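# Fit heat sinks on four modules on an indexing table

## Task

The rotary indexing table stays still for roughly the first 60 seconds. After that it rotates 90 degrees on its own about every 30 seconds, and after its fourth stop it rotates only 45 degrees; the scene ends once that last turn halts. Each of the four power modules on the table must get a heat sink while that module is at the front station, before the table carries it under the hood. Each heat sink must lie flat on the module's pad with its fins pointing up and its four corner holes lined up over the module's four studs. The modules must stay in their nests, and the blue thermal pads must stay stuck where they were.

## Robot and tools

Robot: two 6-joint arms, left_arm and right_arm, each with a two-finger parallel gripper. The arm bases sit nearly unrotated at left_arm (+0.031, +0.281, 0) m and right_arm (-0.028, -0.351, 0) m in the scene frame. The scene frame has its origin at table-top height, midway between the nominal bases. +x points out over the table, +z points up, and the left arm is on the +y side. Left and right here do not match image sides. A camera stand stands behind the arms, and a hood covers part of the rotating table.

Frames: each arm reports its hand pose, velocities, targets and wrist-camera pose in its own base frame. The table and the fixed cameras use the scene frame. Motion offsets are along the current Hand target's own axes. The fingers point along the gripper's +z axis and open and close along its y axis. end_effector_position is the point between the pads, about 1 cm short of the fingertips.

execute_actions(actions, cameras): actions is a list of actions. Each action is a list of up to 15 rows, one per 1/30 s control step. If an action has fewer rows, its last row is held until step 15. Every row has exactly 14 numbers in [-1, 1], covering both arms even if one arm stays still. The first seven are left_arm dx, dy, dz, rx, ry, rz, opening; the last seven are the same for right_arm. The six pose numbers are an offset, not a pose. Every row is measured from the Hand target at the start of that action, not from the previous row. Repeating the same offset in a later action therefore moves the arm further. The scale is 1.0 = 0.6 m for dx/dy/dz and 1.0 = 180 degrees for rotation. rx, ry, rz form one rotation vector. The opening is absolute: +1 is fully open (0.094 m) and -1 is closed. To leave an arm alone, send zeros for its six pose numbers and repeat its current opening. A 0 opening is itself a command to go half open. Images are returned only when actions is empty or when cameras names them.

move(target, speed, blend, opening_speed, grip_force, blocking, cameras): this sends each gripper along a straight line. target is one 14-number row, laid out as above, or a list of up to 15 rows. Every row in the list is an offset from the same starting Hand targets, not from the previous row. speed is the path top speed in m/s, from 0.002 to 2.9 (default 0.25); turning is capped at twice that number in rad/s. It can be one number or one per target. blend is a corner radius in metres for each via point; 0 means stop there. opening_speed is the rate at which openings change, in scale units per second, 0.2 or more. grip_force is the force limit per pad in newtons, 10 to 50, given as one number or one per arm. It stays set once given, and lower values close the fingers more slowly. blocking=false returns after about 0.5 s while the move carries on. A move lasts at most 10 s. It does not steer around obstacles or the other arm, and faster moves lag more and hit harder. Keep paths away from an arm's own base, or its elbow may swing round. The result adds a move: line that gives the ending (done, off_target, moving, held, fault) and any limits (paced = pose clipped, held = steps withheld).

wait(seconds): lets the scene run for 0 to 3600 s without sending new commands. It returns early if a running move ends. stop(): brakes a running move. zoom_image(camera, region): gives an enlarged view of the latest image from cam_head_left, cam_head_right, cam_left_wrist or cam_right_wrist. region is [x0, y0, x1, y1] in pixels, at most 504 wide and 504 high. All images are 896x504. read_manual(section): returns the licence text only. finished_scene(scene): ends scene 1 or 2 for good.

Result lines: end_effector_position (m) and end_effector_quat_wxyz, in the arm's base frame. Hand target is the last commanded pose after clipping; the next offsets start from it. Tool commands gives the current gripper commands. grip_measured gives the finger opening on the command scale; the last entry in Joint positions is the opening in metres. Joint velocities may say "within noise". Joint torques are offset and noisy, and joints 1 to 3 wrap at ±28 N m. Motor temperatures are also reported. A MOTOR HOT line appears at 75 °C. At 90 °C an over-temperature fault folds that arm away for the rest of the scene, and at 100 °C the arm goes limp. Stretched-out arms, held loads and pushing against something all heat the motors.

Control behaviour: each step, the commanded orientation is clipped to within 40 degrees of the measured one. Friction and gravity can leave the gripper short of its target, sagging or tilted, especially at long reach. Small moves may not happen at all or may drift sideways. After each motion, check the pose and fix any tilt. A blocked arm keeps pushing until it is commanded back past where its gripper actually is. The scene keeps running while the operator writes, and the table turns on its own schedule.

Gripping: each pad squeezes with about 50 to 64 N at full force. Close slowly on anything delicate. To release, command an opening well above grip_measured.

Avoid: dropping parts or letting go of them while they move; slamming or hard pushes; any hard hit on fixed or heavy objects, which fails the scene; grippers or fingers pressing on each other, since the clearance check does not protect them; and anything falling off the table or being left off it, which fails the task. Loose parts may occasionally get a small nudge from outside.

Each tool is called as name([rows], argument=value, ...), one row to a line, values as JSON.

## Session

execute_actions(actions=[])

Scene clock: 0.00 s.
left_arm: end_effector_position=(+0.3356, -0.0893, +0.2503) grip_measured=+1.000 end_effector_quat_wxyz=(+0.722, +0.011, +0.692, -0.006) | right_arm: end_effector_position=(+0.3325, +0.1339, +0.1676) grip_measured=+1.000 end_effector_quat_wxyz=(+0.582, +0.012, +0.808, +0.089)
Joint positions: left_arm=[-0.485 0.991 0.364 0.675 -0.461 0.029 0.094] | right_arm=[0.585 1.109 0.445 0.32 0.425 0.313 0.094]
Joint velocities: within noise
Joint torques (N m): no reading
Motor temperatures (°C): left_arm=[26 32 31 25 22 26 27] | right_arm=[26 25 29 24 23 23 23]
Heat: left arm: 32 °C; right arm: 29 °C.
Hand target: left_arm +0.3361, -0.0895, +0.2568; +0.727, +0.008, +0.686, -0.009 | right_arm +0.3335, +0.1346, +0.1715; +0.585, +0.013, +0.806, +0.091
Tool commands: left_gripper/opening=+1.0 right_gripper/opening=+1.0
camera_calibration:
cam_left_wrist: T_world_to_cam=[[-0.03932, -0.99913, -0.01396, -0.07449], [-0.36912, 0.02751, -0.92897, 0.39628], [0.92855, -0.03137, -0.36989, -0.13006]] pos_world=[0.26411, -0.08941, 0.31899]
cam_right_wrist: T_world_to_cam=[[0.09598, -0.98192, -0.16313, 0.12771], [-0.68841, 0.05289, -0.72339, 0.38099], [0.71894, 0.18174, -0.6709, -0.06031]] pos_world=[0.29338, 0.11622, 0.25597]

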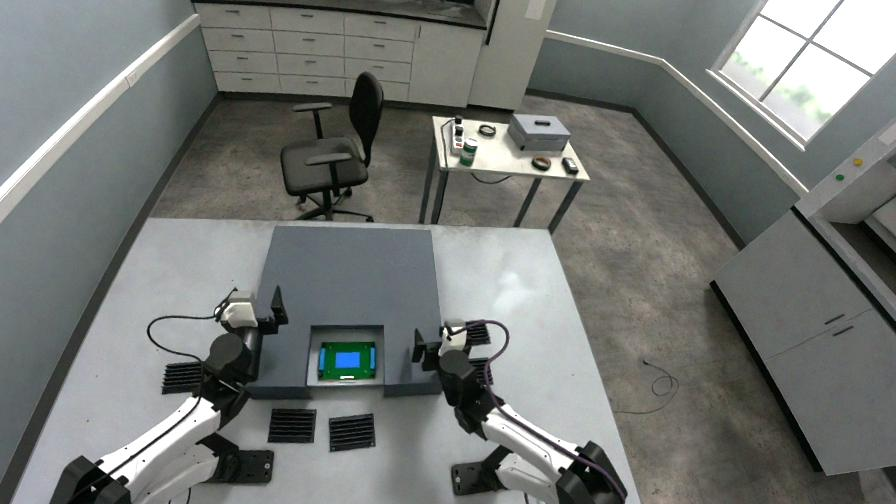

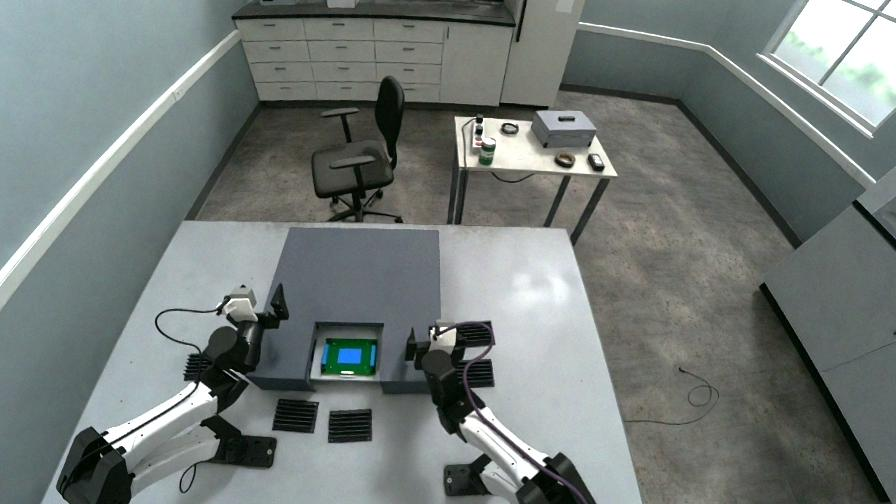

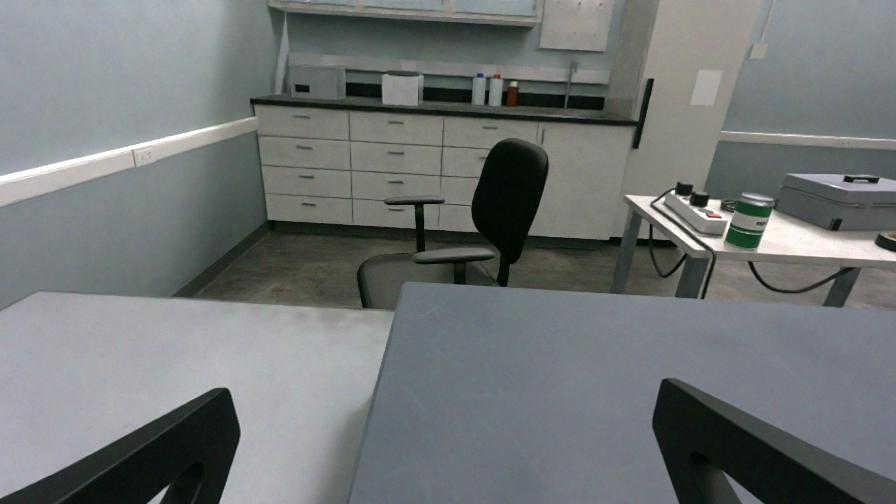

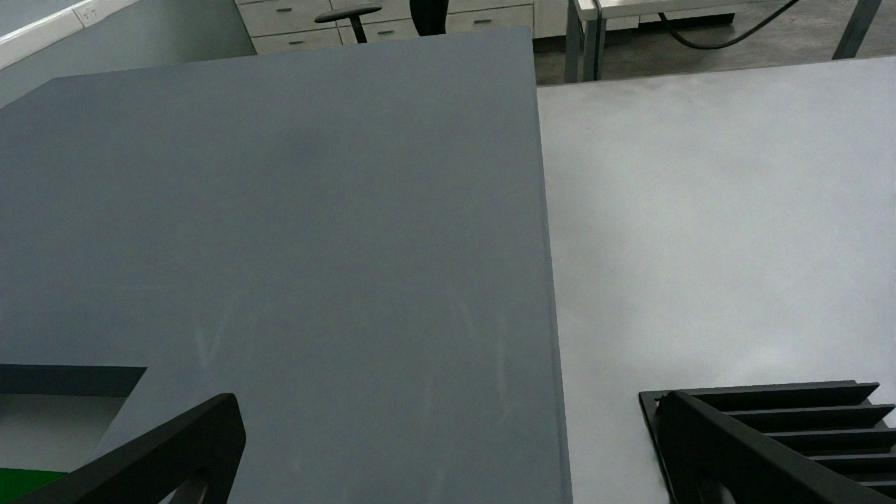

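zoom_image(camera="cam_head_right", region=[160, 290, 540, 480])

zoom_image(camera="cam_head_left", region=[140, 290, 520, 480])

Scaled by 1.326 from the camera's image (finer frame: 1280x720).

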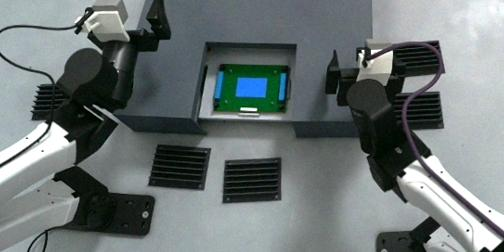

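Scaled by 1.326 from the camera's image (finer frame: 1280x720).

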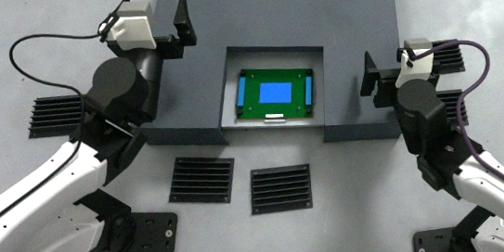

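move(target=[0.2443,-0.1150,-0.4373,0.4277,0.3733,0.3932,0.7,0.0845,-0.2177,-0.0965,0.3556,0.26,0.4175,0.7], speed=0.4, cameras=["cam_left_wrist","cam_right_wrist"])

Scene clock: 12.40 s.
left_arm: end_effector_position=(+0.1173, -0.1517, +0.1126) grip_measured=+0.703 end_effector_quat_wxyz=(+0.081, +0.733, +0.674, +0.051) | right_arm: end_effector_position=(+0.2690, +0.0043, +0.1169) grip_measured=+0.703 end_effector_quat_wxyz=(+0.005, +0.701, +0.713, -0.006)
Joint positions: left_arm=[-1.032 1.117 0.9 -1.216 -0.132 0.632 0.08] | right_arm=[0.026 1.561 1.271 -1.282 0.015 1.578 0.08]
Joint torques (N m): left_arm=[-1.95 0.9 5.08 0.07 1.55 0.05] | right_arm=[-0.61 -5.75 8.29 0.16 -0.09 0.21]
Heat: left arm: 33 °C; right arm: 30 °C.
Hand target: left_arm +0.0812, -0.1527, +0.0952; +0.012, +0.752, +0.660, -0.010 | right_arm +0.2738, +0.0051, +0.1200; +0.000, +0.707, +0.707, +0.000
Off the commanded pose: left_arm 0.040 m, 11 deg | right_arm 0.006 m, 1 deg.
move: off_target (left_arm)
cam_left_wrist: T_world_to_cam=[[-0.98156, 0.08625, -0.17061, 0.14535], [0.01673, 0.92777, 0.37278, 0.13431], [0.19044, 0.36305, -0.9121, 0.22728]] pos_world=[0.09714, -0.21966, 0.18203]
cam_right_wrist: T_world_to_cam=[[-0.99977, -0.01714, -0.01264, 0.27127], [-0.0208, 0.9136, 0.40608, -0.00776], [0.00458, 0.40625, -0.91375, 0.19443]] pos_world=[0.27016, -0.06725, 0.18424]

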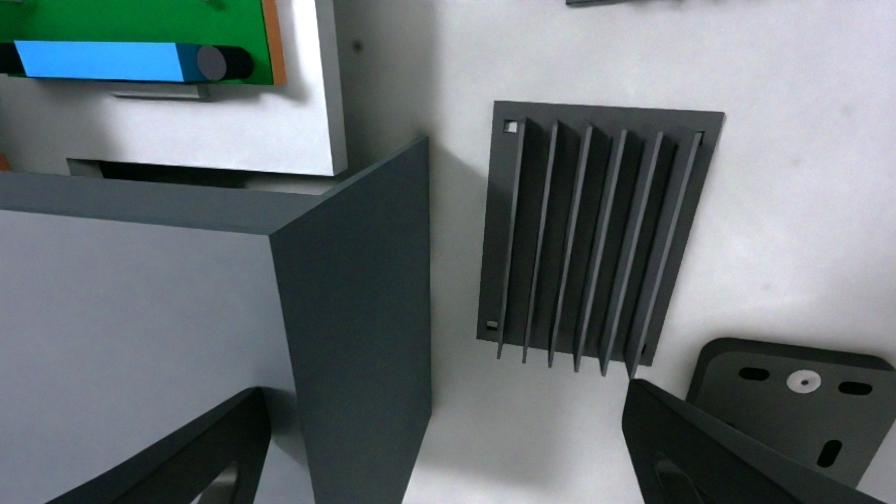

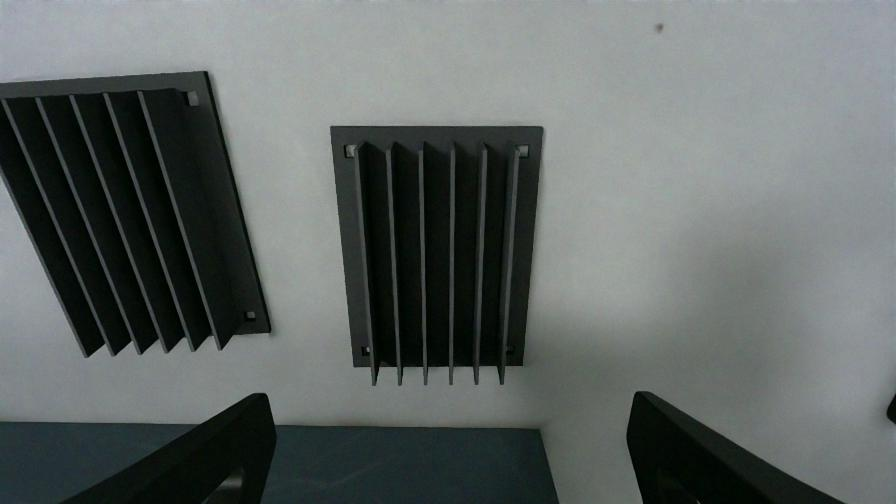

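move([
  [0,0.06,-0.09,0,0,0,0.7,0.0133,0.0125,0.05,0,0,0,0.7],
  [0,0.0,-0.07,0,0,0,0.7,0.0133,0.0125,0.108,0,0,0,0.7],
], speed=0.15, cameras=["cam_left_wrist","cam_right_wrist"])

Scene clock: 16.13 s.
left_arm: end_effector_position=(+0.0858, -0.1537, +0.1379) grip_measured=+0.703 end_effector_quat_wxyz=(+0.013, +0.753, +0.658, -0.005) | right_arm: end_effector_position=(+0.2844, +0.0088, +0.0637) grip_measured=+0.703 end_effector_quat_wxyz=(+0.012, +0.706, +0.708, +0.003)
Joint positions: left_arm=[-1.058 1.177 1.05 -1.416 0.004 0.648 0.08] | right_arm=[0.039 1.63 1.128 -1.047 0.014 1.606 0.08]
Joint torques (N m): left_arm=[-0.85 -5 5.55 0.31 0.16 -0.16] | right_arm=[0.42 -6.28 4.46 0.42 -0.09 0.19]
Heat: left arm: 33 °C; right arm: 31 °C.
Hand target: left_arm +0.0811, -0.1514, +0.1371; +0.012, +0.752, +0.659, -0.010 | right_arm +0.2813, +0.0131, +0.0552; +0.000, +0.707, +0.707, +0.000
Off the commanded pose: left_arm 0.005 m, 1 deg | right_arm 0.010 m, 2 deg.
move: done
cam_left_wrist: T_world_to_cam=[[-0.98997, 0.14124, 0.00282, 0.10422], [0.1313, 0.91255, 0.38731, 0.11308], [0.05213, 0.38379, -0.92195, 0.27346]] pos_world=[0.07407, -0.22286, 0.20802]
cam_right_wrist: T_world_to_cam=[[-0.99936, -0.00298, -0.03555, 0.28733], [-0.01723, 0.91285, 0.40794, 0.00879], [0.03123, 0.4083, -0.91231, 0.13618]] pos_world=[0.28304, -0.06277, 0.13087]

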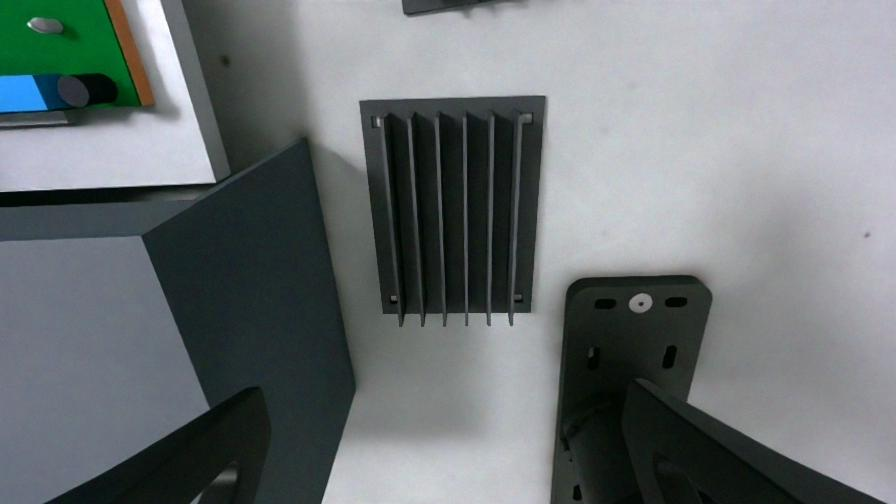

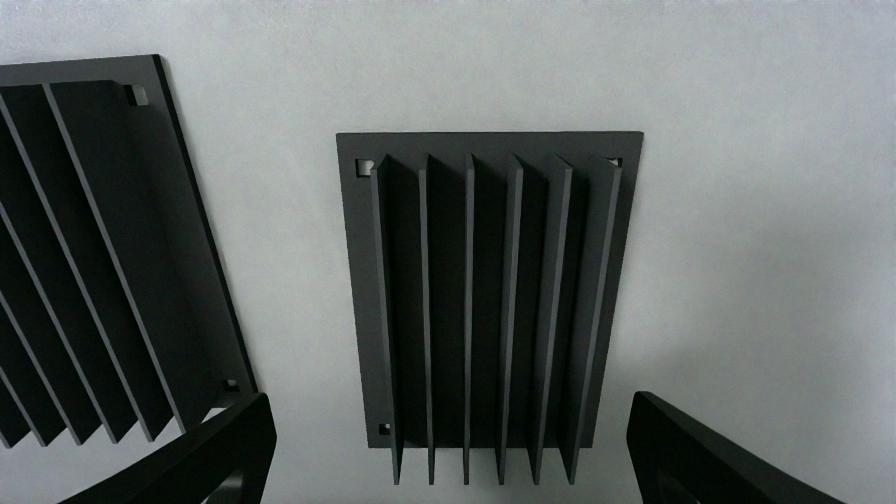

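move(target=[0.002,0.0017,0.165,0,0,-0.009,0.7,0.0045,-0.0117,0.0387,0,0,0,0.7], speed=0.15, cameras=["cam_left_wrist","cam_right_wrist"])

Scene clock: 19.10 s.
left_arm: end_effector_position=(+0.0851, -0.1525, +0.0434) grip_measured=+0.703 end_effector_quat_wxyz=(+0.017, +0.744, +0.668, -0.006) | right_arm: end_effector_position=(+0.2780, +0.0115, +0.0400) grip_measured=+0.703 end_effector_quat_wxyz=(+0.012, +0.706, +0.708, +0.003)
Joint positions: left_arm=[-1.058 1.194 0.682 -1.024 0.004 0.62 0.08] | right_arm=[0.05 1.636 1.035 -0.95 0.014 1.617 0.08]
Joint torques (N m): left_arm=[-0.84 -2.03 5.41 0.53 0.15 -0.16] | right_arm=[0.5 -6.16 4.36 0.41 -0.08 0.18]
Heat: left arm: 33 °C; right arm: 31 °C.
Hand target: left_arm +0.0824, -0.1534, +0.0381; +0.012, +0.742, +0.670, -0.010 | right_arm +0.2743, +0.0158, +0.0320; +0.000, +0.707, +0.707, +0.000
Off the commanded pose: left_arm 0.006 m, 1 deg | right_arm 0.010 m, 1 deg.
move: done
cam_left_wrist: T_world_to_cam=[[-0.99357, 0.11325, -0.00093, 0.09977], [0.10435, 0.91858, 0.3812, 0.15206], [0.04402, 0.37865, -0.92449, 0.18593]] pos_world=[0.07508, -0.22138, 0.11402]
cam_right_wrist: T_world_to_cam=[[-0.9994, -0.00255, -0.0345, 0.28002], [-0.01642, 0.91275, 0.40819, 0.01563], [0.03045, 0.40851, -0.91224, 0.11388]] pos_world=[0.27664, -0.06007, 0.10717]

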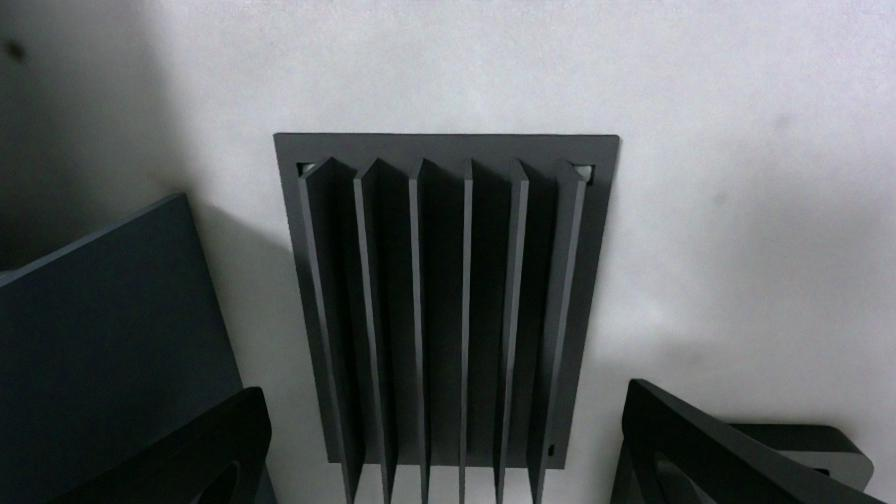

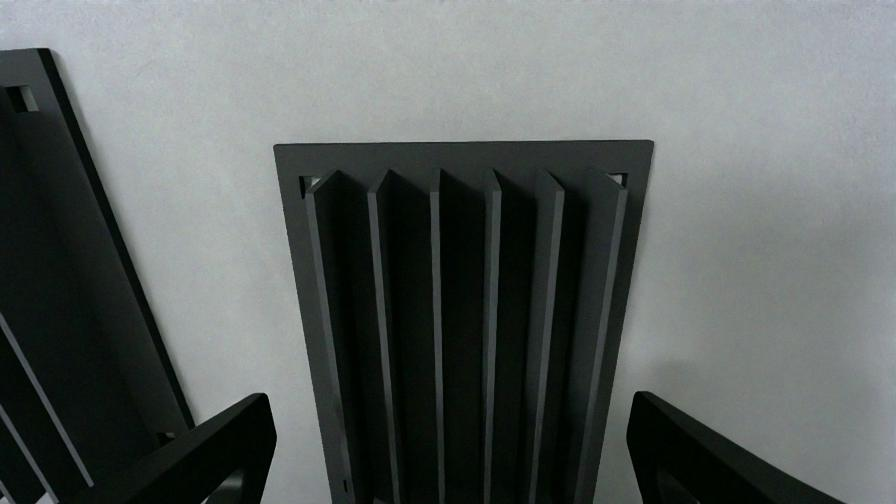

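move([
  [0,0,0.0443,0,0,0,0.7,0,-0.0017,0.0262,0,0,-0.006,0.7],
  [0,0,0.0443,0,0,0,0.12,0,-0.0017,0.0262,0,0,-0.006,0.12],
  [0,0,-0.2115,0,0,0,0.12,0,-0.0017,-0.255,0,0,-0.006,0.12],
], speed=[0.1,0.1,0.25], opening_speed=1.5, cameras=["cam_left_wrist","cam_right_wrist"])

Scene clock: 23.67 s.
left_arm: end_effector_position=(+0.0816, -0.1464, +0.1556) grip_measured=+0.195 end_effector_quat_wxyz=(+0.004, +0.743, +0.669, -0.003) | right_arm: end_effector_position=(+0.2690, +0.0112, +0.1794) grip_measured=+0.215 end_effector_quat_wxyz=(+0.002, +0.706, +0.708, -0.008)
Joint positions: left_arm=[-1.058 1.171 1.118 -1.508 0.004 0.617 0.056] | right_arm=[0.05 1.588 1.547 -1.54 0.013 1.617 0.057]
Joint torques (N m): left_arm=[-0.06 -2.95 10.55 0.11 0.15 -0.01] | right_arm=[0.59 -6.34 8.55 0.14 -0.09 -0.02]
Heat: left arm: 34 °C; right arm: 31 °C.
Hand target: left_arm +0.0822, -0.1495, +0.1649; +0.012, +0.742, +0.670, -0.010 | right_arm +0.2733, +0.0158, +0.1850; -0.001, +0.701, +0.713, +0.000
Off the commanded pose: left_arm 0.010 m, 1 deg | right_arm 0.008 m, 1 deg.
move: done
cam_left_wrist: T_world_to_cam=[[-0.99379, 0.11043, 0.01379, 0.09312], [0.1067, 0.91029, 0.39999, 0.09972], [0.03161, 0.39898, -0.91642, 0.29026]] pos_world=[0.07272, -0.21686, 0.22482]
cam_right_wrist: T_world_to_cam=[[-0.99999, -0.00259, -0.00444, 0.2706], [-0.00418, 0.91324, 0.40741, -0.04426], [0.003, 0.40742, -0.91323, 0.24911]] pos_world=[0.26966, -0.06037, 0.24673]

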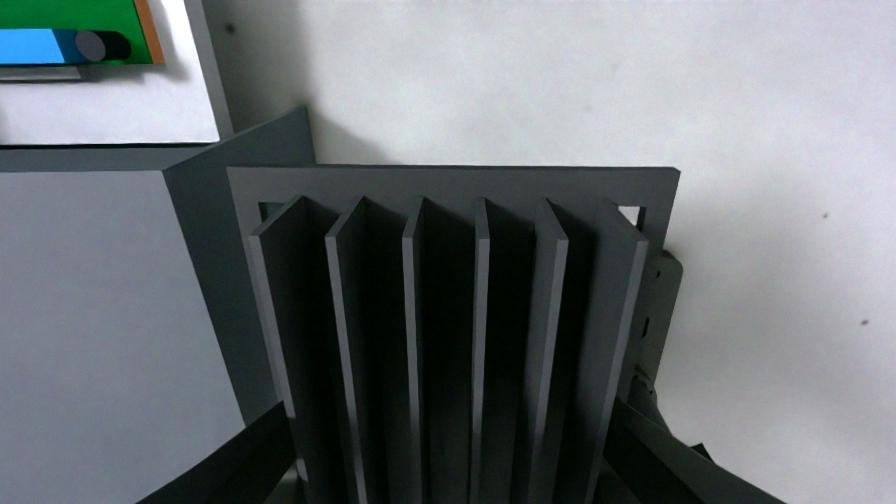

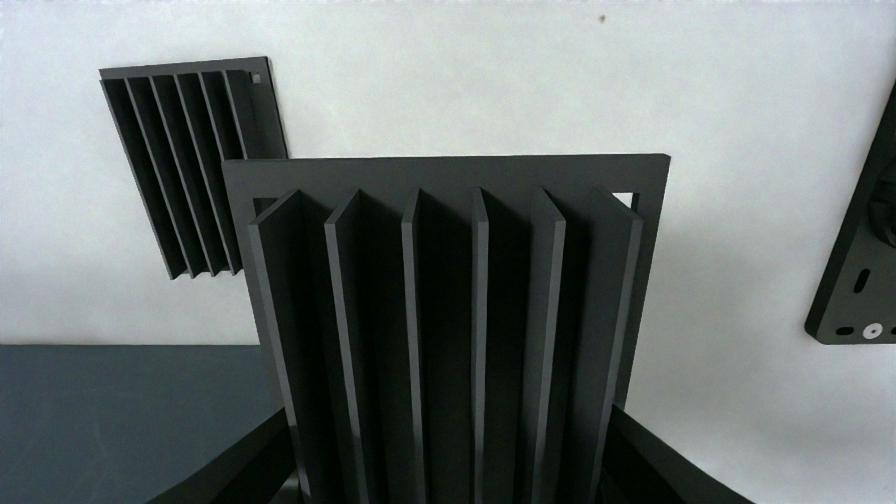

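move([
  [-0.2075,0.2828,0.0167,0,0,-0.0083,0.12,0.0757,-0.1208,0,0,0,-0.5,0.12],
  [-0.2075,0.2828,0.0998,0,0,-0.0083,0.12,0.2833,-0.2703,0.0417,0,0,-0.9944,0.12],
], speed=0.4, blend=[0.015,0], cameras=["cam_left_wrist","cam_right_wrist"])

Scene clock: 29.60 s.
left_arm: end_effector_position=(+0.2380, -0.2901, +0.1149) grip_measured=+0.195 end_effector_quat_wxyz=(+0.012, +0.731, +0.682, -0.003) | right_arm: end_effector_position=(+0.1104, +0.1795, +0.1635) grip_measured=+0.215 end_effector_quat_wxyz=(-0.004, +0.700, -0.714, +0.005)
Joint positions: left_arm=[-0.882 1.946 1.721 -1.321 0.004 0.759 0.056] | right_arm=[1.029 1.343 1.265 -1.487 0.012 -0.523 0.057]
Joint torques (N m): left_arm=[-0.13 -11.07 6.01 0.52 0.21 0.08] | right_arm=[0.4 -4.1 5.41 0.43 -0.17 -0.07]
Heat: left arm: 34 °C; right arm: 32 °C.
Hand target: left_arm +0.2385, -0.2924, +0.1098; +0.012, +0.733, +0.680, -0.010 | right_arm +0.1081, +0.1828, +0.1601; +0.000, +0.707, -0.707, +0.000
Off the commanded pose: left_arm 0.006 m, 1 deg | right_arm 0.005 m, 1 deg.
move: done
cam_left_wrist: T_world_to_cam=[[-0.99711, 0.07596, 0.00239, 0.25705], [0.07086, 0.91795, 0.39031, 0.24204], [0.02745, 0.38935, -0.92068, 0.30402]] pos_world=[0.23081, -0.36007, 0.18482]
cam_right_wrist: T_world_to_cam=[[0.99979, -0.02033, -0.0007, -0.10594], [-0.01815, -0.90704, 0.42064, 0.13397], [-0.00918, -0.42054, -0.90723, 0.31541]] pos_world=[0.11124, 0.25201, 0.22972]

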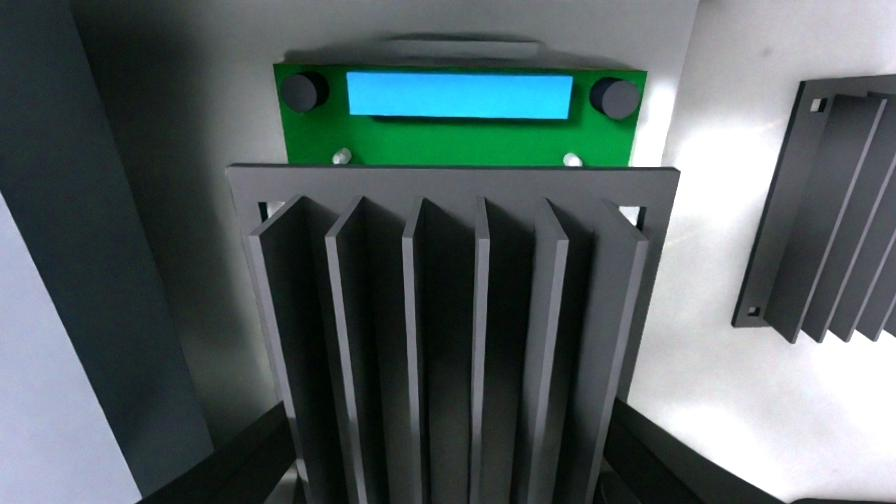

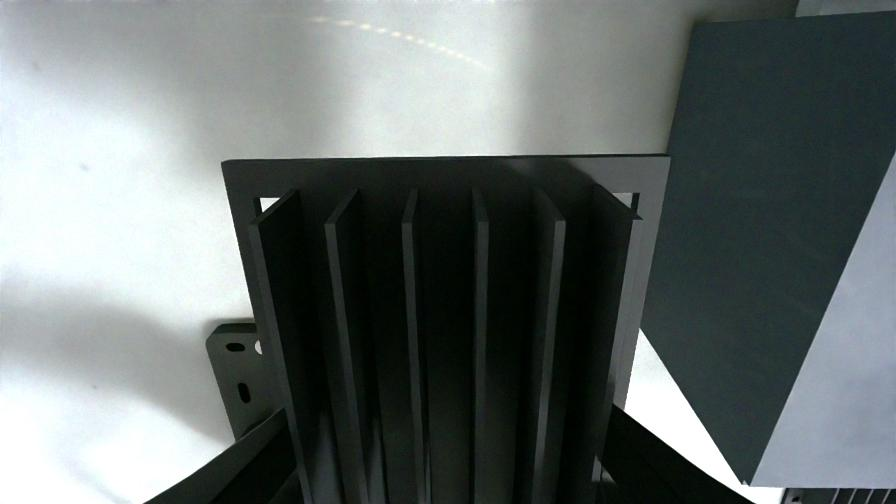

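move(target=[-0.0008,-0.0025,0.0513,0,0,0.0033,0.12,0,0,0.2202,0,0,0,0.12], speed=[0.12], cameras=["cam_left_wrist","cam_right_wrist"])

Scene clock: 33.63 s.
left_arm: end_effector_position=(+0.2383, -0.2906, +0.0868) grip_measured=+0.195 end_effector_quat_wxyz=(+0.016, +0.732, +0.681, -0.003) | right_arm: end_effector_position=(+0.1124, +0.1827, +0.0327) grip_measured=+0.215 end_effector_quat_wxyz=(-0.007, +0.700, -0.714, +0.004)
Joint positions: left_arm=[-0.882 1.946 1.609 -1.202 0.005 0.762 0.056] | right_arm=[1.029 1.409 0.789 -0.94 0.012 -0.523 0.057]
Joint torques (N m): left_arm=[-0.55 -10.37 6.02 0.54 0.21 0.11] | right_arm=[0.5 -4.31 4.63 0.45 -0.17 -0.06]
Heat: left arm: 34 °C; right arm: 32 °C.
Hand target: left_arm +0.2369, -0.2938, +0.0790; +0.012, +0.737, +0.676, -0.010 | right_arm +0.1081, +0.1829, +0.0280; +0.000, +0.707, -0.707, +0.000
Off the commanded pose: left_arm 0.009 m, 1 deg | right_arm 0.006 m, 1 deg.
move: done
cam_left_wrist: T_world_to_cam=[[-0.99684, 0.07936, -0.00246, 0.25883], [0.07229, 0.91994, 0.38535, 0.2541], [0.03285, 0.38395, -0.92277, 0.27569]] pos_world=[0.23059, -0.36015, 0.15712]
cam_right_wrist: T_world_to_cam=[[0.9998, -0.01996, 0.002, -0.10803], [-0.01898, -0.90898, 0.41641, 0.19249], [-0.00649, -0.41637, -0.90917, 0.19716]] pos_world=[0.11294, 0.2549, 0.09932]

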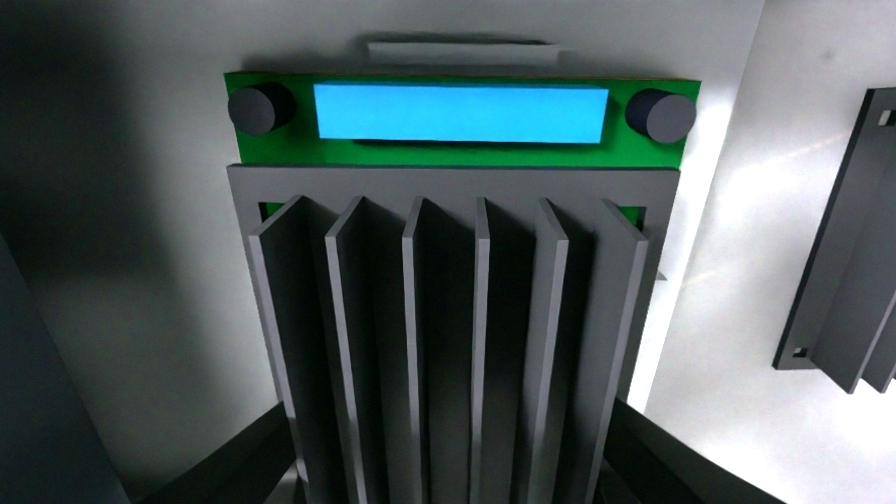

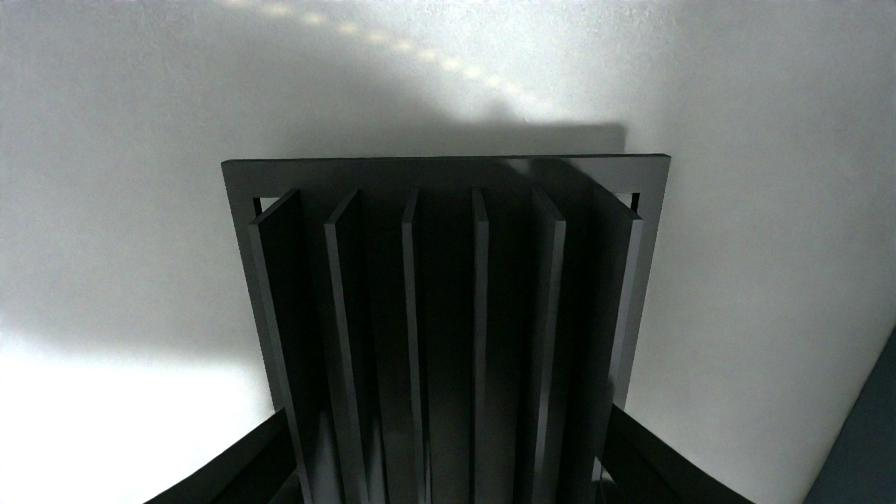

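move(target=[0.0013,-0.0013,0.0155,0,0,0.0031,0.12,0,0,0.0142,0,0,0,0.12], speed=0.08, cameras=["cam_left_wrist"])

Scene clock: 36.17 s.
left_arm: end_effector_position=(+0.2379, -0.2901, +0.0781) grip_measured=+0.195 end_effector_quat_wxyz=(+0.016, +0.736, +0.677, -0.003) | right_arm: end_effector_position=(+0.1111, +0.1806, +0.0255) grip_measured=+0.215 end_effector_quat_wxyz=(-0.003, +0.700, -0.714, +0.005)
Joint positions: left_arm=[-0.882 1.946 1.575 -1.166 0.005 0.771 0.056] | right_arm=[1.029 1.42 0.768 -0.916 0.012 -0.523 0.057]
Joint torques (N m): left_arm=[-0.51 -10.19 6 0.58 0.21 0.09] | right_arm=[0.54 -4.05 4.37 0.58 -0.18 -0.08]
Heat: left arm: 34 °C; right arm: 32 °C.
Hand target: left_arm +0.2363, -0.2933, +0.0697; +0.012, +0.740, +0.672, -0.010 | right_arm +0.1081, +0.1829, +0.0195; +0.000, +0.707, -0.707, +0.000
Off the commanded pose: left_arm 0.009 m, 1 deg | right_arm 0.007 m, 1 deg.
move: done
cam_left_wrist: T_world_to_cam=[[-0.99607, 0.08849, -0.00356, 0.26082], [0.08031, 0.91952, 0.38476, 0.25494], [0.03732, 0.38296, -0.92301, 0.26617]] pos_world=[0.22938, -0.35943, 0.14852]

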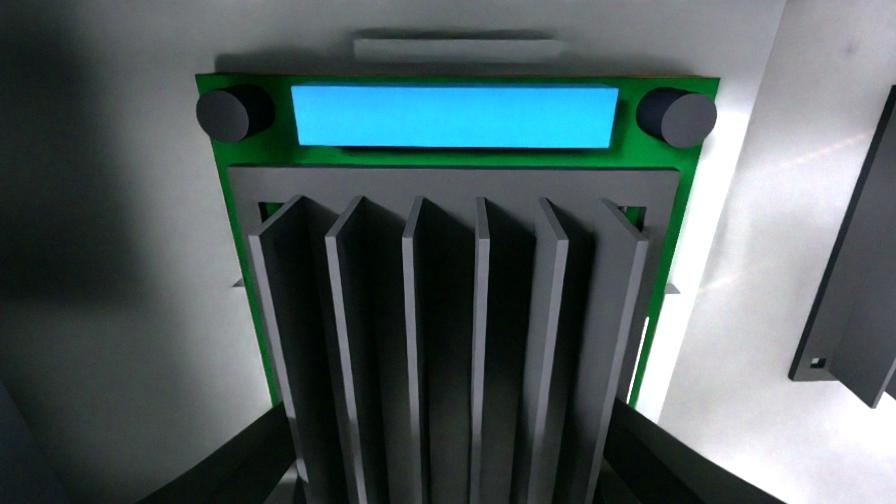

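move([
  [0,0,0,0,0,0,0.12,0,0,0,0,0,0,0.7],
  [0.0038,-0.0038,0.0207,0,0,0,0.12,0,0,-0.2333,0,0,0,0.7],
], speed=0.1, cameras=["cam_left_wrist","cam_right_wrist"])

Scene clock: 40.43 s.
left_arm: end_effector_position=(+0.2369, -0.2889, +0.0670) grip_measured=+0.195 end_effector_quat_wxyz=(+0.017, +0.736, +0.677, -0.003) | right_arm: end_effector_position=(+0.1095, +0.1779, +0.1516) grip_measured=+0.697 end_effector_quat_wxyz=(+0.009, +0.701, -0.713, +0.008)
Joint positions: left_arm=[-0.882 1.946 1.53 -1.12 0.005 0.772 0.056] | right_arm=[1.029 1.355 1.227 -1.463 0.012 -0.524 0.08]
Joint torques (N m): left_arm=[-0.61 -10.35 5.09 0.61 0.21 0.08] | right_arm=[0.5 -5.46 8.28 0.21 -0.19 -0.11]
Heat: left arm: 34 °C; right arm: 32 °C.
Hand target: left_arm +0.2342, -0.2910, +0.0572; +0.012, +0.740, +0.672, -0.010 | right_arm +0.1081, +0.1828, +0.1594; +0.000, +0.707, -0.707, +0.000
Off the commanded pose: left_arm 0.010 m, 1 deg | right_arm 0.009 m, 2 deg.
move: done
cam_left_wrist: T_world_to_cam=[[-0.996, 0.08921, -0.00406, 0.25999], [0.08081, 0.91969, 0.38423, 0.2582], [0.03801, 0.38237, -0.92323, 0.25516]] pos_world=[0.22838, -0.35823, 0.13742]
cam_right_wrist: T_world_to_cam=[[0.99972, -0.01936, -0.01399, -0.10312], [-0.0112, -0.89724, 0.44139, 0.13188], [-0.0211, -0.44111, -0.89721, 0.30738]] pos_world=[0.11105, 0.25192, 0.21613]

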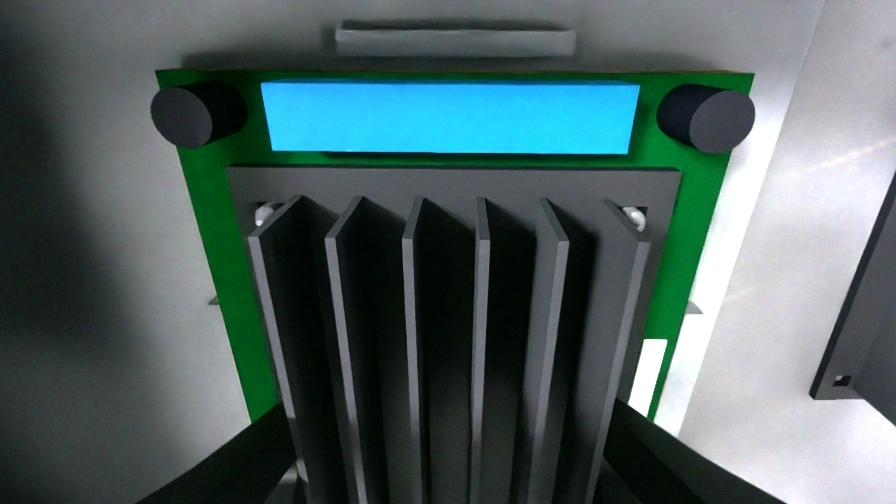

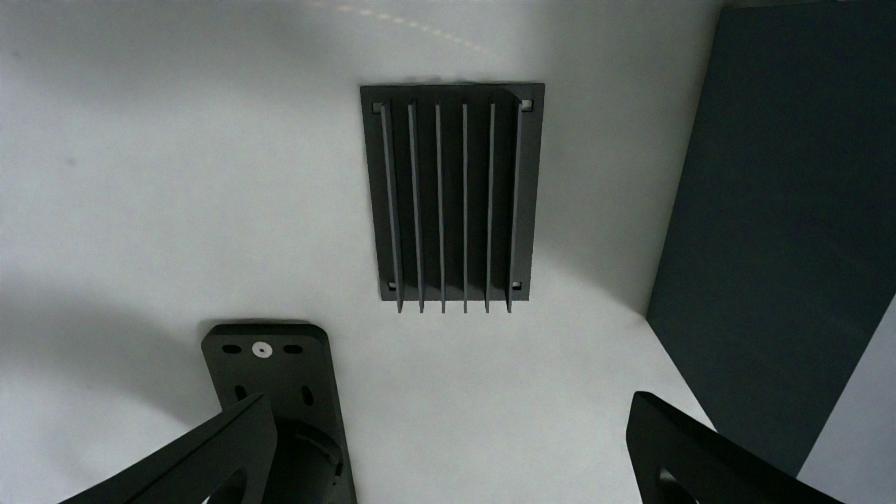

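move([
  [0,0,0,0,0,0,0.7,0,0,0,0,0,0,0.7],
  [-0.0023,-0.0014,-0.165,0,0,0,0.7,0.1,-0.05,-0.02,0,0,0,0.7],
  [0.3477,-0.0573,-0.238,0,0,-0.5194,0.7,0.4167,-0.2,-0.05,0,0,0.16,0.7],
  [0.6897,-0.1372,-0.1547,0,0,0.9806,0.7,0.4167,-0.2,-0.05,0,0,0.16,0.7],
], speed=[0.2,0.25,0.4,0.4], blend=[0,0.015,0.05,0], cameras=["cam_head_left","cam_left_wrist"])

Scene clock: 47.50 s.
left_arm: end_effector_position=(+0.1887, +0.1303, +0.1423) grip_measured=+0.698 end_effector_quat_wxyz=(+0.006, +0.688, -0.725, +0.005) | right_arm: end_effector_position=(+0.2230, -0.0659, +0.1855) grip_measured=+0.697 end_effector_quat_wxyz=(-0.007, -0.507, +0.862, +0.000)
Joint positions: left_arm=[0.614 1.42 1.242 -1.404 0.013 -0.904 0.08] | right_arm=[-0.279 1.455 1.446 -1.571 0.011 -1.343 0.08]
Joint torques (N m): left_arm=[0.08 -4.23 6 0.44 0.12 -0.15] | right_arm=[-0.61 -4.62 8.17 0.26 -0.21 -0.09]
Heat: left arm: 35 °C; right arm: 33 °C.
Hand target: left_arm +0.1917, +0.1314, +0.1368; +0.010, +0.695, -0.719, +0.012 | right_arm +0.2282, -0.0672, +0.1893; +0.000, -0.509, +0.861, +0.000
Off the commanded pose: left_arm 0.006 m, 1 deg | right_arm 0.007 m, 1 deg.
move: done
cam_left_wrist: T_world_to_cam=[[0.99817, -0.05835, 0.0157, -0.18503], [-0.05949, -0.90339, 0.42467, 0.10594], [-0.0106, -0.42483, -0.90521, 0.27804]] pos_world=[0.19394, 0.20303, 0.2096]

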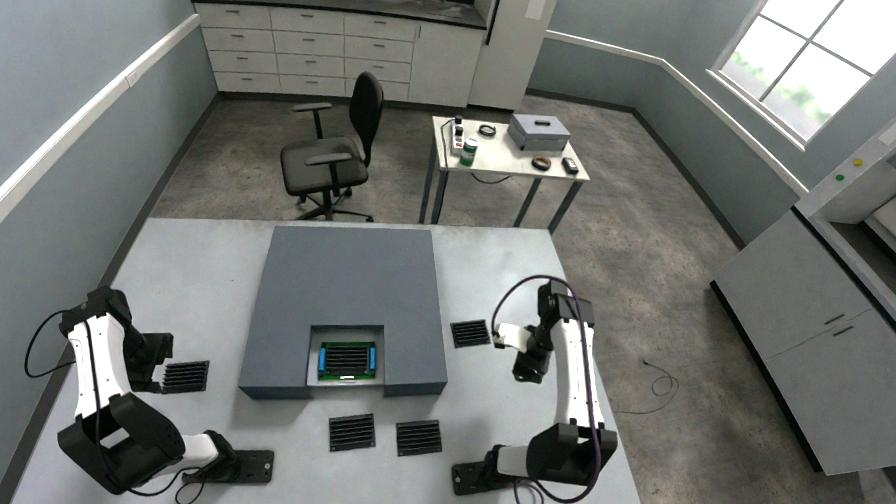

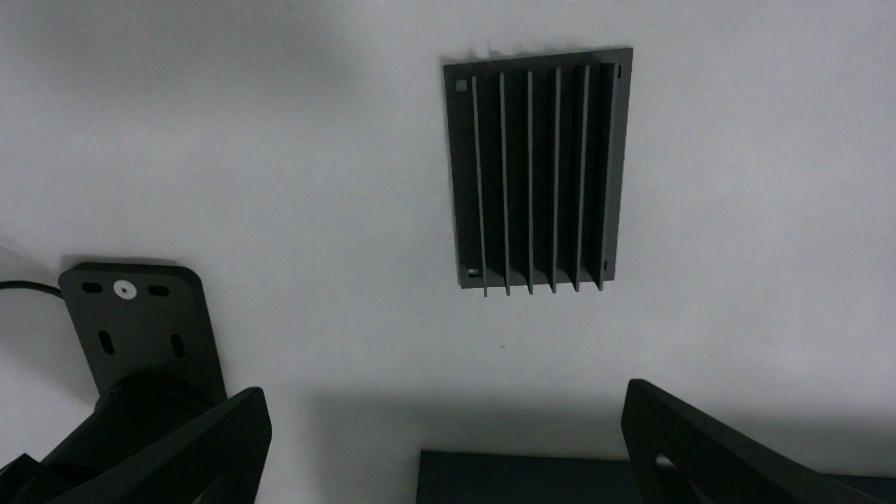

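move([
  [-0.0278,-0.066,0.05,0,0,-0.0267,0.7,0,0,0,0,0,0,0.7],
  [-0.0278,-0.066,0.155,0,0,-0.0267,0.7,0,0,0,0,0,0,0.7],
], speed=0.2, blend=[0.03,0], cameras=["cam_left_wrist"])

Scene clock: 50.00 s.
left_arm: end_effector_position=(+0.2305, +0.1479, +0.0516) grip_measured=+0.698 end_effector_quat_wxyz=(+0.002, +0.723, -0.691, +0.006) | right_arm: end_effector_position=(+0.2230, -0.0659, +0.1855) grip_measured=+0.697 end_effector_quat_wxyz=(-0.007, -0.507, +0.862, +0.000)
Joint positions: left_arm=[0.579 1.625 1.072 -1.02 0.013 -1.036 0.08] | right_arm=[-0.279 1.455 1.446 -1.571 0.011 -1.343 0.08]
Joint torques (N m): left_arm=[-0.95 -6.04 5.3 0.45 0.11 -0.17] | right_arm=[-0.58 -4.62 8.09 0.23 -0.21 -0.08]
Heat: left arm: 35 °C; right arm: 33 °C.
Hand target: left_arm +0.2321, +0.1439, +0.0435; +0.011, +0.724, -0.690, +0.011 | right_arm +0.2282, -0.0672, +0.1893; +0.000, -0.509, +0.861, +0.000
Off the commanded pose: left_arm 0.009 m, 1 deg | right_arm 0.007 m, 1 deg.
move: done; blend cut to 0.0263 m at target 1
cam_left_wrist: T_world_to_cam=[[0.99904, 0.03835, 0.02143, -0.23911], [0.02581, -0.90705, 0.42023, 0.14397], [0.03555, -0.41927, -0.90716, 0.19246]] pos_world=[0.22832, 0.22045, 0.11921]

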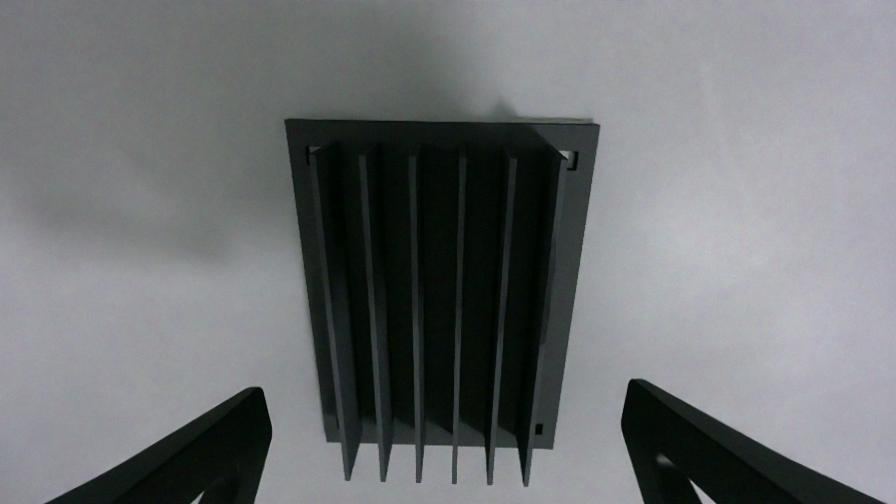

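move([
  [-0.0032,0.0042,0.056,0,0,0.0025,0.7,0,0,0,0,0,0,0.7],
  [-0.0032,0.0042,0.056,0,0,0.0025,0.12,0,0,0,0,0,0,0.7],
  [-0.0032,0.0042,-0.2025,0,0,0.0025,0.12,0,0,0,0,0,0,0.7],
], speed=[0.1,0.1,0.25], opening_speed=1.5, cameras=["cam_left_wrist"])

Scene clock: 54.47 s.
left_arm: end_effector_position=(+0.2260, +0.1477, +0.1574) grip_measured=+0.192 end_effector_quat_wxyz=(+0.014, +0.723, -0.691, +0.004) | right_arm: end_effector_position=(+0.2230, -0.0659, +0.1855) grip_measured=+0.697 end_effector_quat_wxyz=(-0.007, -0.507, +0.862, +0.000)
Joint positions: left_arm=[0.587 1.592 1.463 -1.467 0.013 -1.029 0.056] | right_arm=[-0.279 1.455 1.446 -1.571 0.011 -1.343 0.08]
Joint torques (N m): left_arm=[0.08 -6.99 10.52 -0.03 0.11 0.11] | right_arm=[-0.61 -4.63 8.09 0.22 -0.2 -0.09]
Motor temperatures (°C): left_arm=[26 36 34 26 22 26 27] | right_arm=[26 27 34 25 23 23 23]
Heat: left arm: 36 °C; right arm: 34 °C.
Hand target: left_arm +0.2294, +0.1494, +0.1649; +0.011, +0.721, -0.692, +0.011 | right_arm +0.2282, -0.0672, +0.1893; +0.000, -0.509, +0.861, +0.000
Off the commanded pose: left_arm 0.008 m, 1 deg | right_arm 0.007 m, 1 deg.
move: done
cam_left_wrist: T_world_to_cam=[[0.99921, 0.03969, 0.00153, -0.23393], [0.03514, -0.90133, 0.4317, 0.09464], [0.01851, -0.43131, -0.90202, 0.29331]] pos_world=[0.22499, 0.22109, 0.22407]

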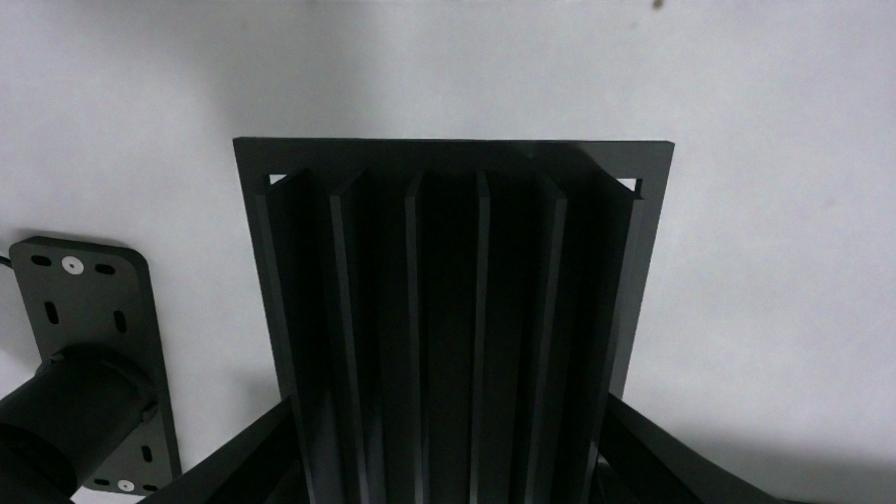

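move([
  [0,0,0.2498,0,0,0,0.12,0,0,0,0,0,0,0.7],
  [0,0,0.2498,0,0,0,0.7,0,0,0,0,0,0,0.7],
  [-0.005,0,0.262,0,0,0,0.7,0,0,0,0,0,0,0.7],
], speed=[0.2,0.1,0.08], cameras=["cam_left_wrist"])

Scene clock: 58.83 s.
left_arm: end_effector_position=(+0.2295, +0.1501, +0.0154) grip_measured=+0.698 end_effector_quat_wxyz=(+0.003, +0.723, -0.691, +0.006) | right_arm: end_effector_position=(+0.2230, -0.0659, +0.1855) grip_measured=+0.697 end_effector_quat_wxyz=(-0.007, -0.507, +0.862, +0.000)
Joint positions: left_arm=[0.587 1.682 0.98 -0.872 0.013 -1.029 0.08] | right_arm=[-0.279 1.455 1.446 -1.571 0.011 -1.343 0.08]
Joint torques (N m): left_arm=[-0.35 -6.34 5.07 0.41 0.11 0.05] | right_arm=[-0.62 -4.64 8.1 0.24 -0.19 -0.1]
Heat: left arm: 36 °C; right arm: 34 °C.
Hand target: left_arm +0.2294, +0.1474, +0.0076; +0.011, +0.721, -0.692, +0.011 | right_arm +0.2282, -0.0672, +0.1893; +0.000, -0.509, +0.861, +0.000
Off the commanded pose: left_arm 0.008 m, 1 deg | right_arm 0.007 m, 1 deg.
move: done
cam_left_wrist: T_world_to_cam=[[0.99901, 0.03956, 0.02039, -0.2376], [0.02731, -0.90657, 0.42118, 0.16072], [0.03515, -0.4202, -0.90675, 0.16075]] pos_world=[0.22732, 0.22265, 0.08291]

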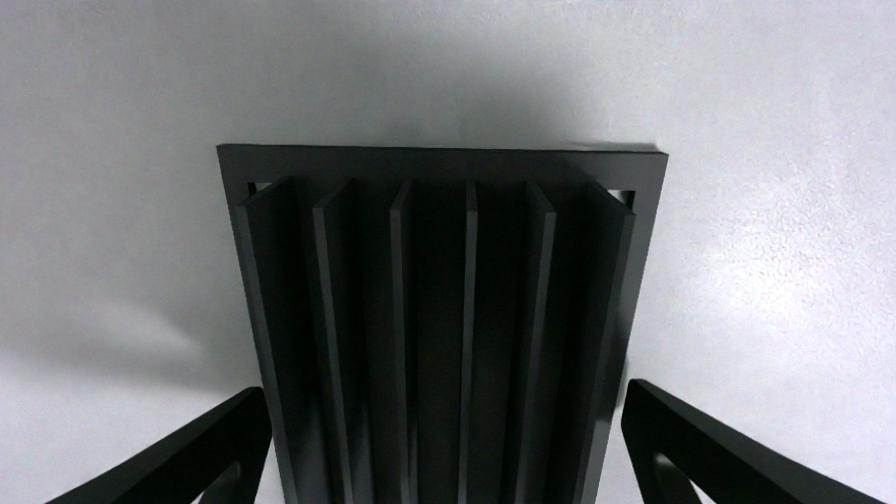

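move([
  [0,0,0,0,0,0,0.12,0,0,0,0,0,0,0.7],
  [0,0,-0.2625,0,0,0,0.12,0,0,0,0,0,0,0.7],
], speed=[0.1,0.25], opening_speed=1.5, cameras=["cam_left_wrist"])

Scene clock: 61.53 s.
left_arm: end_effector_position=(+0.2259, +0.1506, +0.1579) grip_measured=+0.195 end_effector_quat_wxyz=(+0.013, +0.723, -0.691, +0.004) | right_arm: end_effector_position=(+0.2230, -0.0659, +0.1855) grip_measured=+0.697 end_effector_quat_wxyz=(-0.007, -0.507, +0.862, +0.000)
Joint positions: left_arm=[0.597 1.597 1.47 -1.468 0.014 -1.02 0.056] | right_arm=[-0.279 1.455 1.446 -1.571 0.011 -1.343 0.08]
Joint torques (N m): left_arm=[0.1 -6.98 10.54 0.02 0.1 0.1] | right_arm=[-0.64 -4.52 8.14 0.24 -0.19 -0.07]
Heat: left arm: 36 °C; right arm: 35 °C.
Hand target: left_arm +0.2292, +0.1525, +0.1652; +0.010, +0.721, -0.692, +0.011 | right_arm +0.2282, -0.0672, +0.1893; +0.000, -0.509, +0.861, +0.000
Off the commanded pose: left_arm 0.008 m, 1 deg | right_arm 0.007 m, 1 deg.
move: done
cam_left_wrist: T_world_to_cam=[[0.99919, 0.04012, 0.0031, -0.23428], [0.03485, -0.90126, 0.43187, 0.09706], [0.02011, -0.43141, -0.90193, 0.29466]] pos_world=[0.22478, 0.22399, 0.22457]

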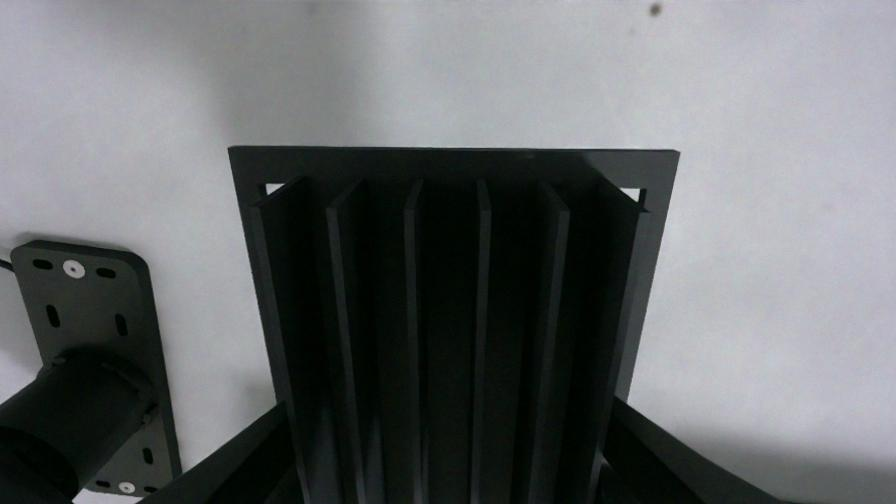

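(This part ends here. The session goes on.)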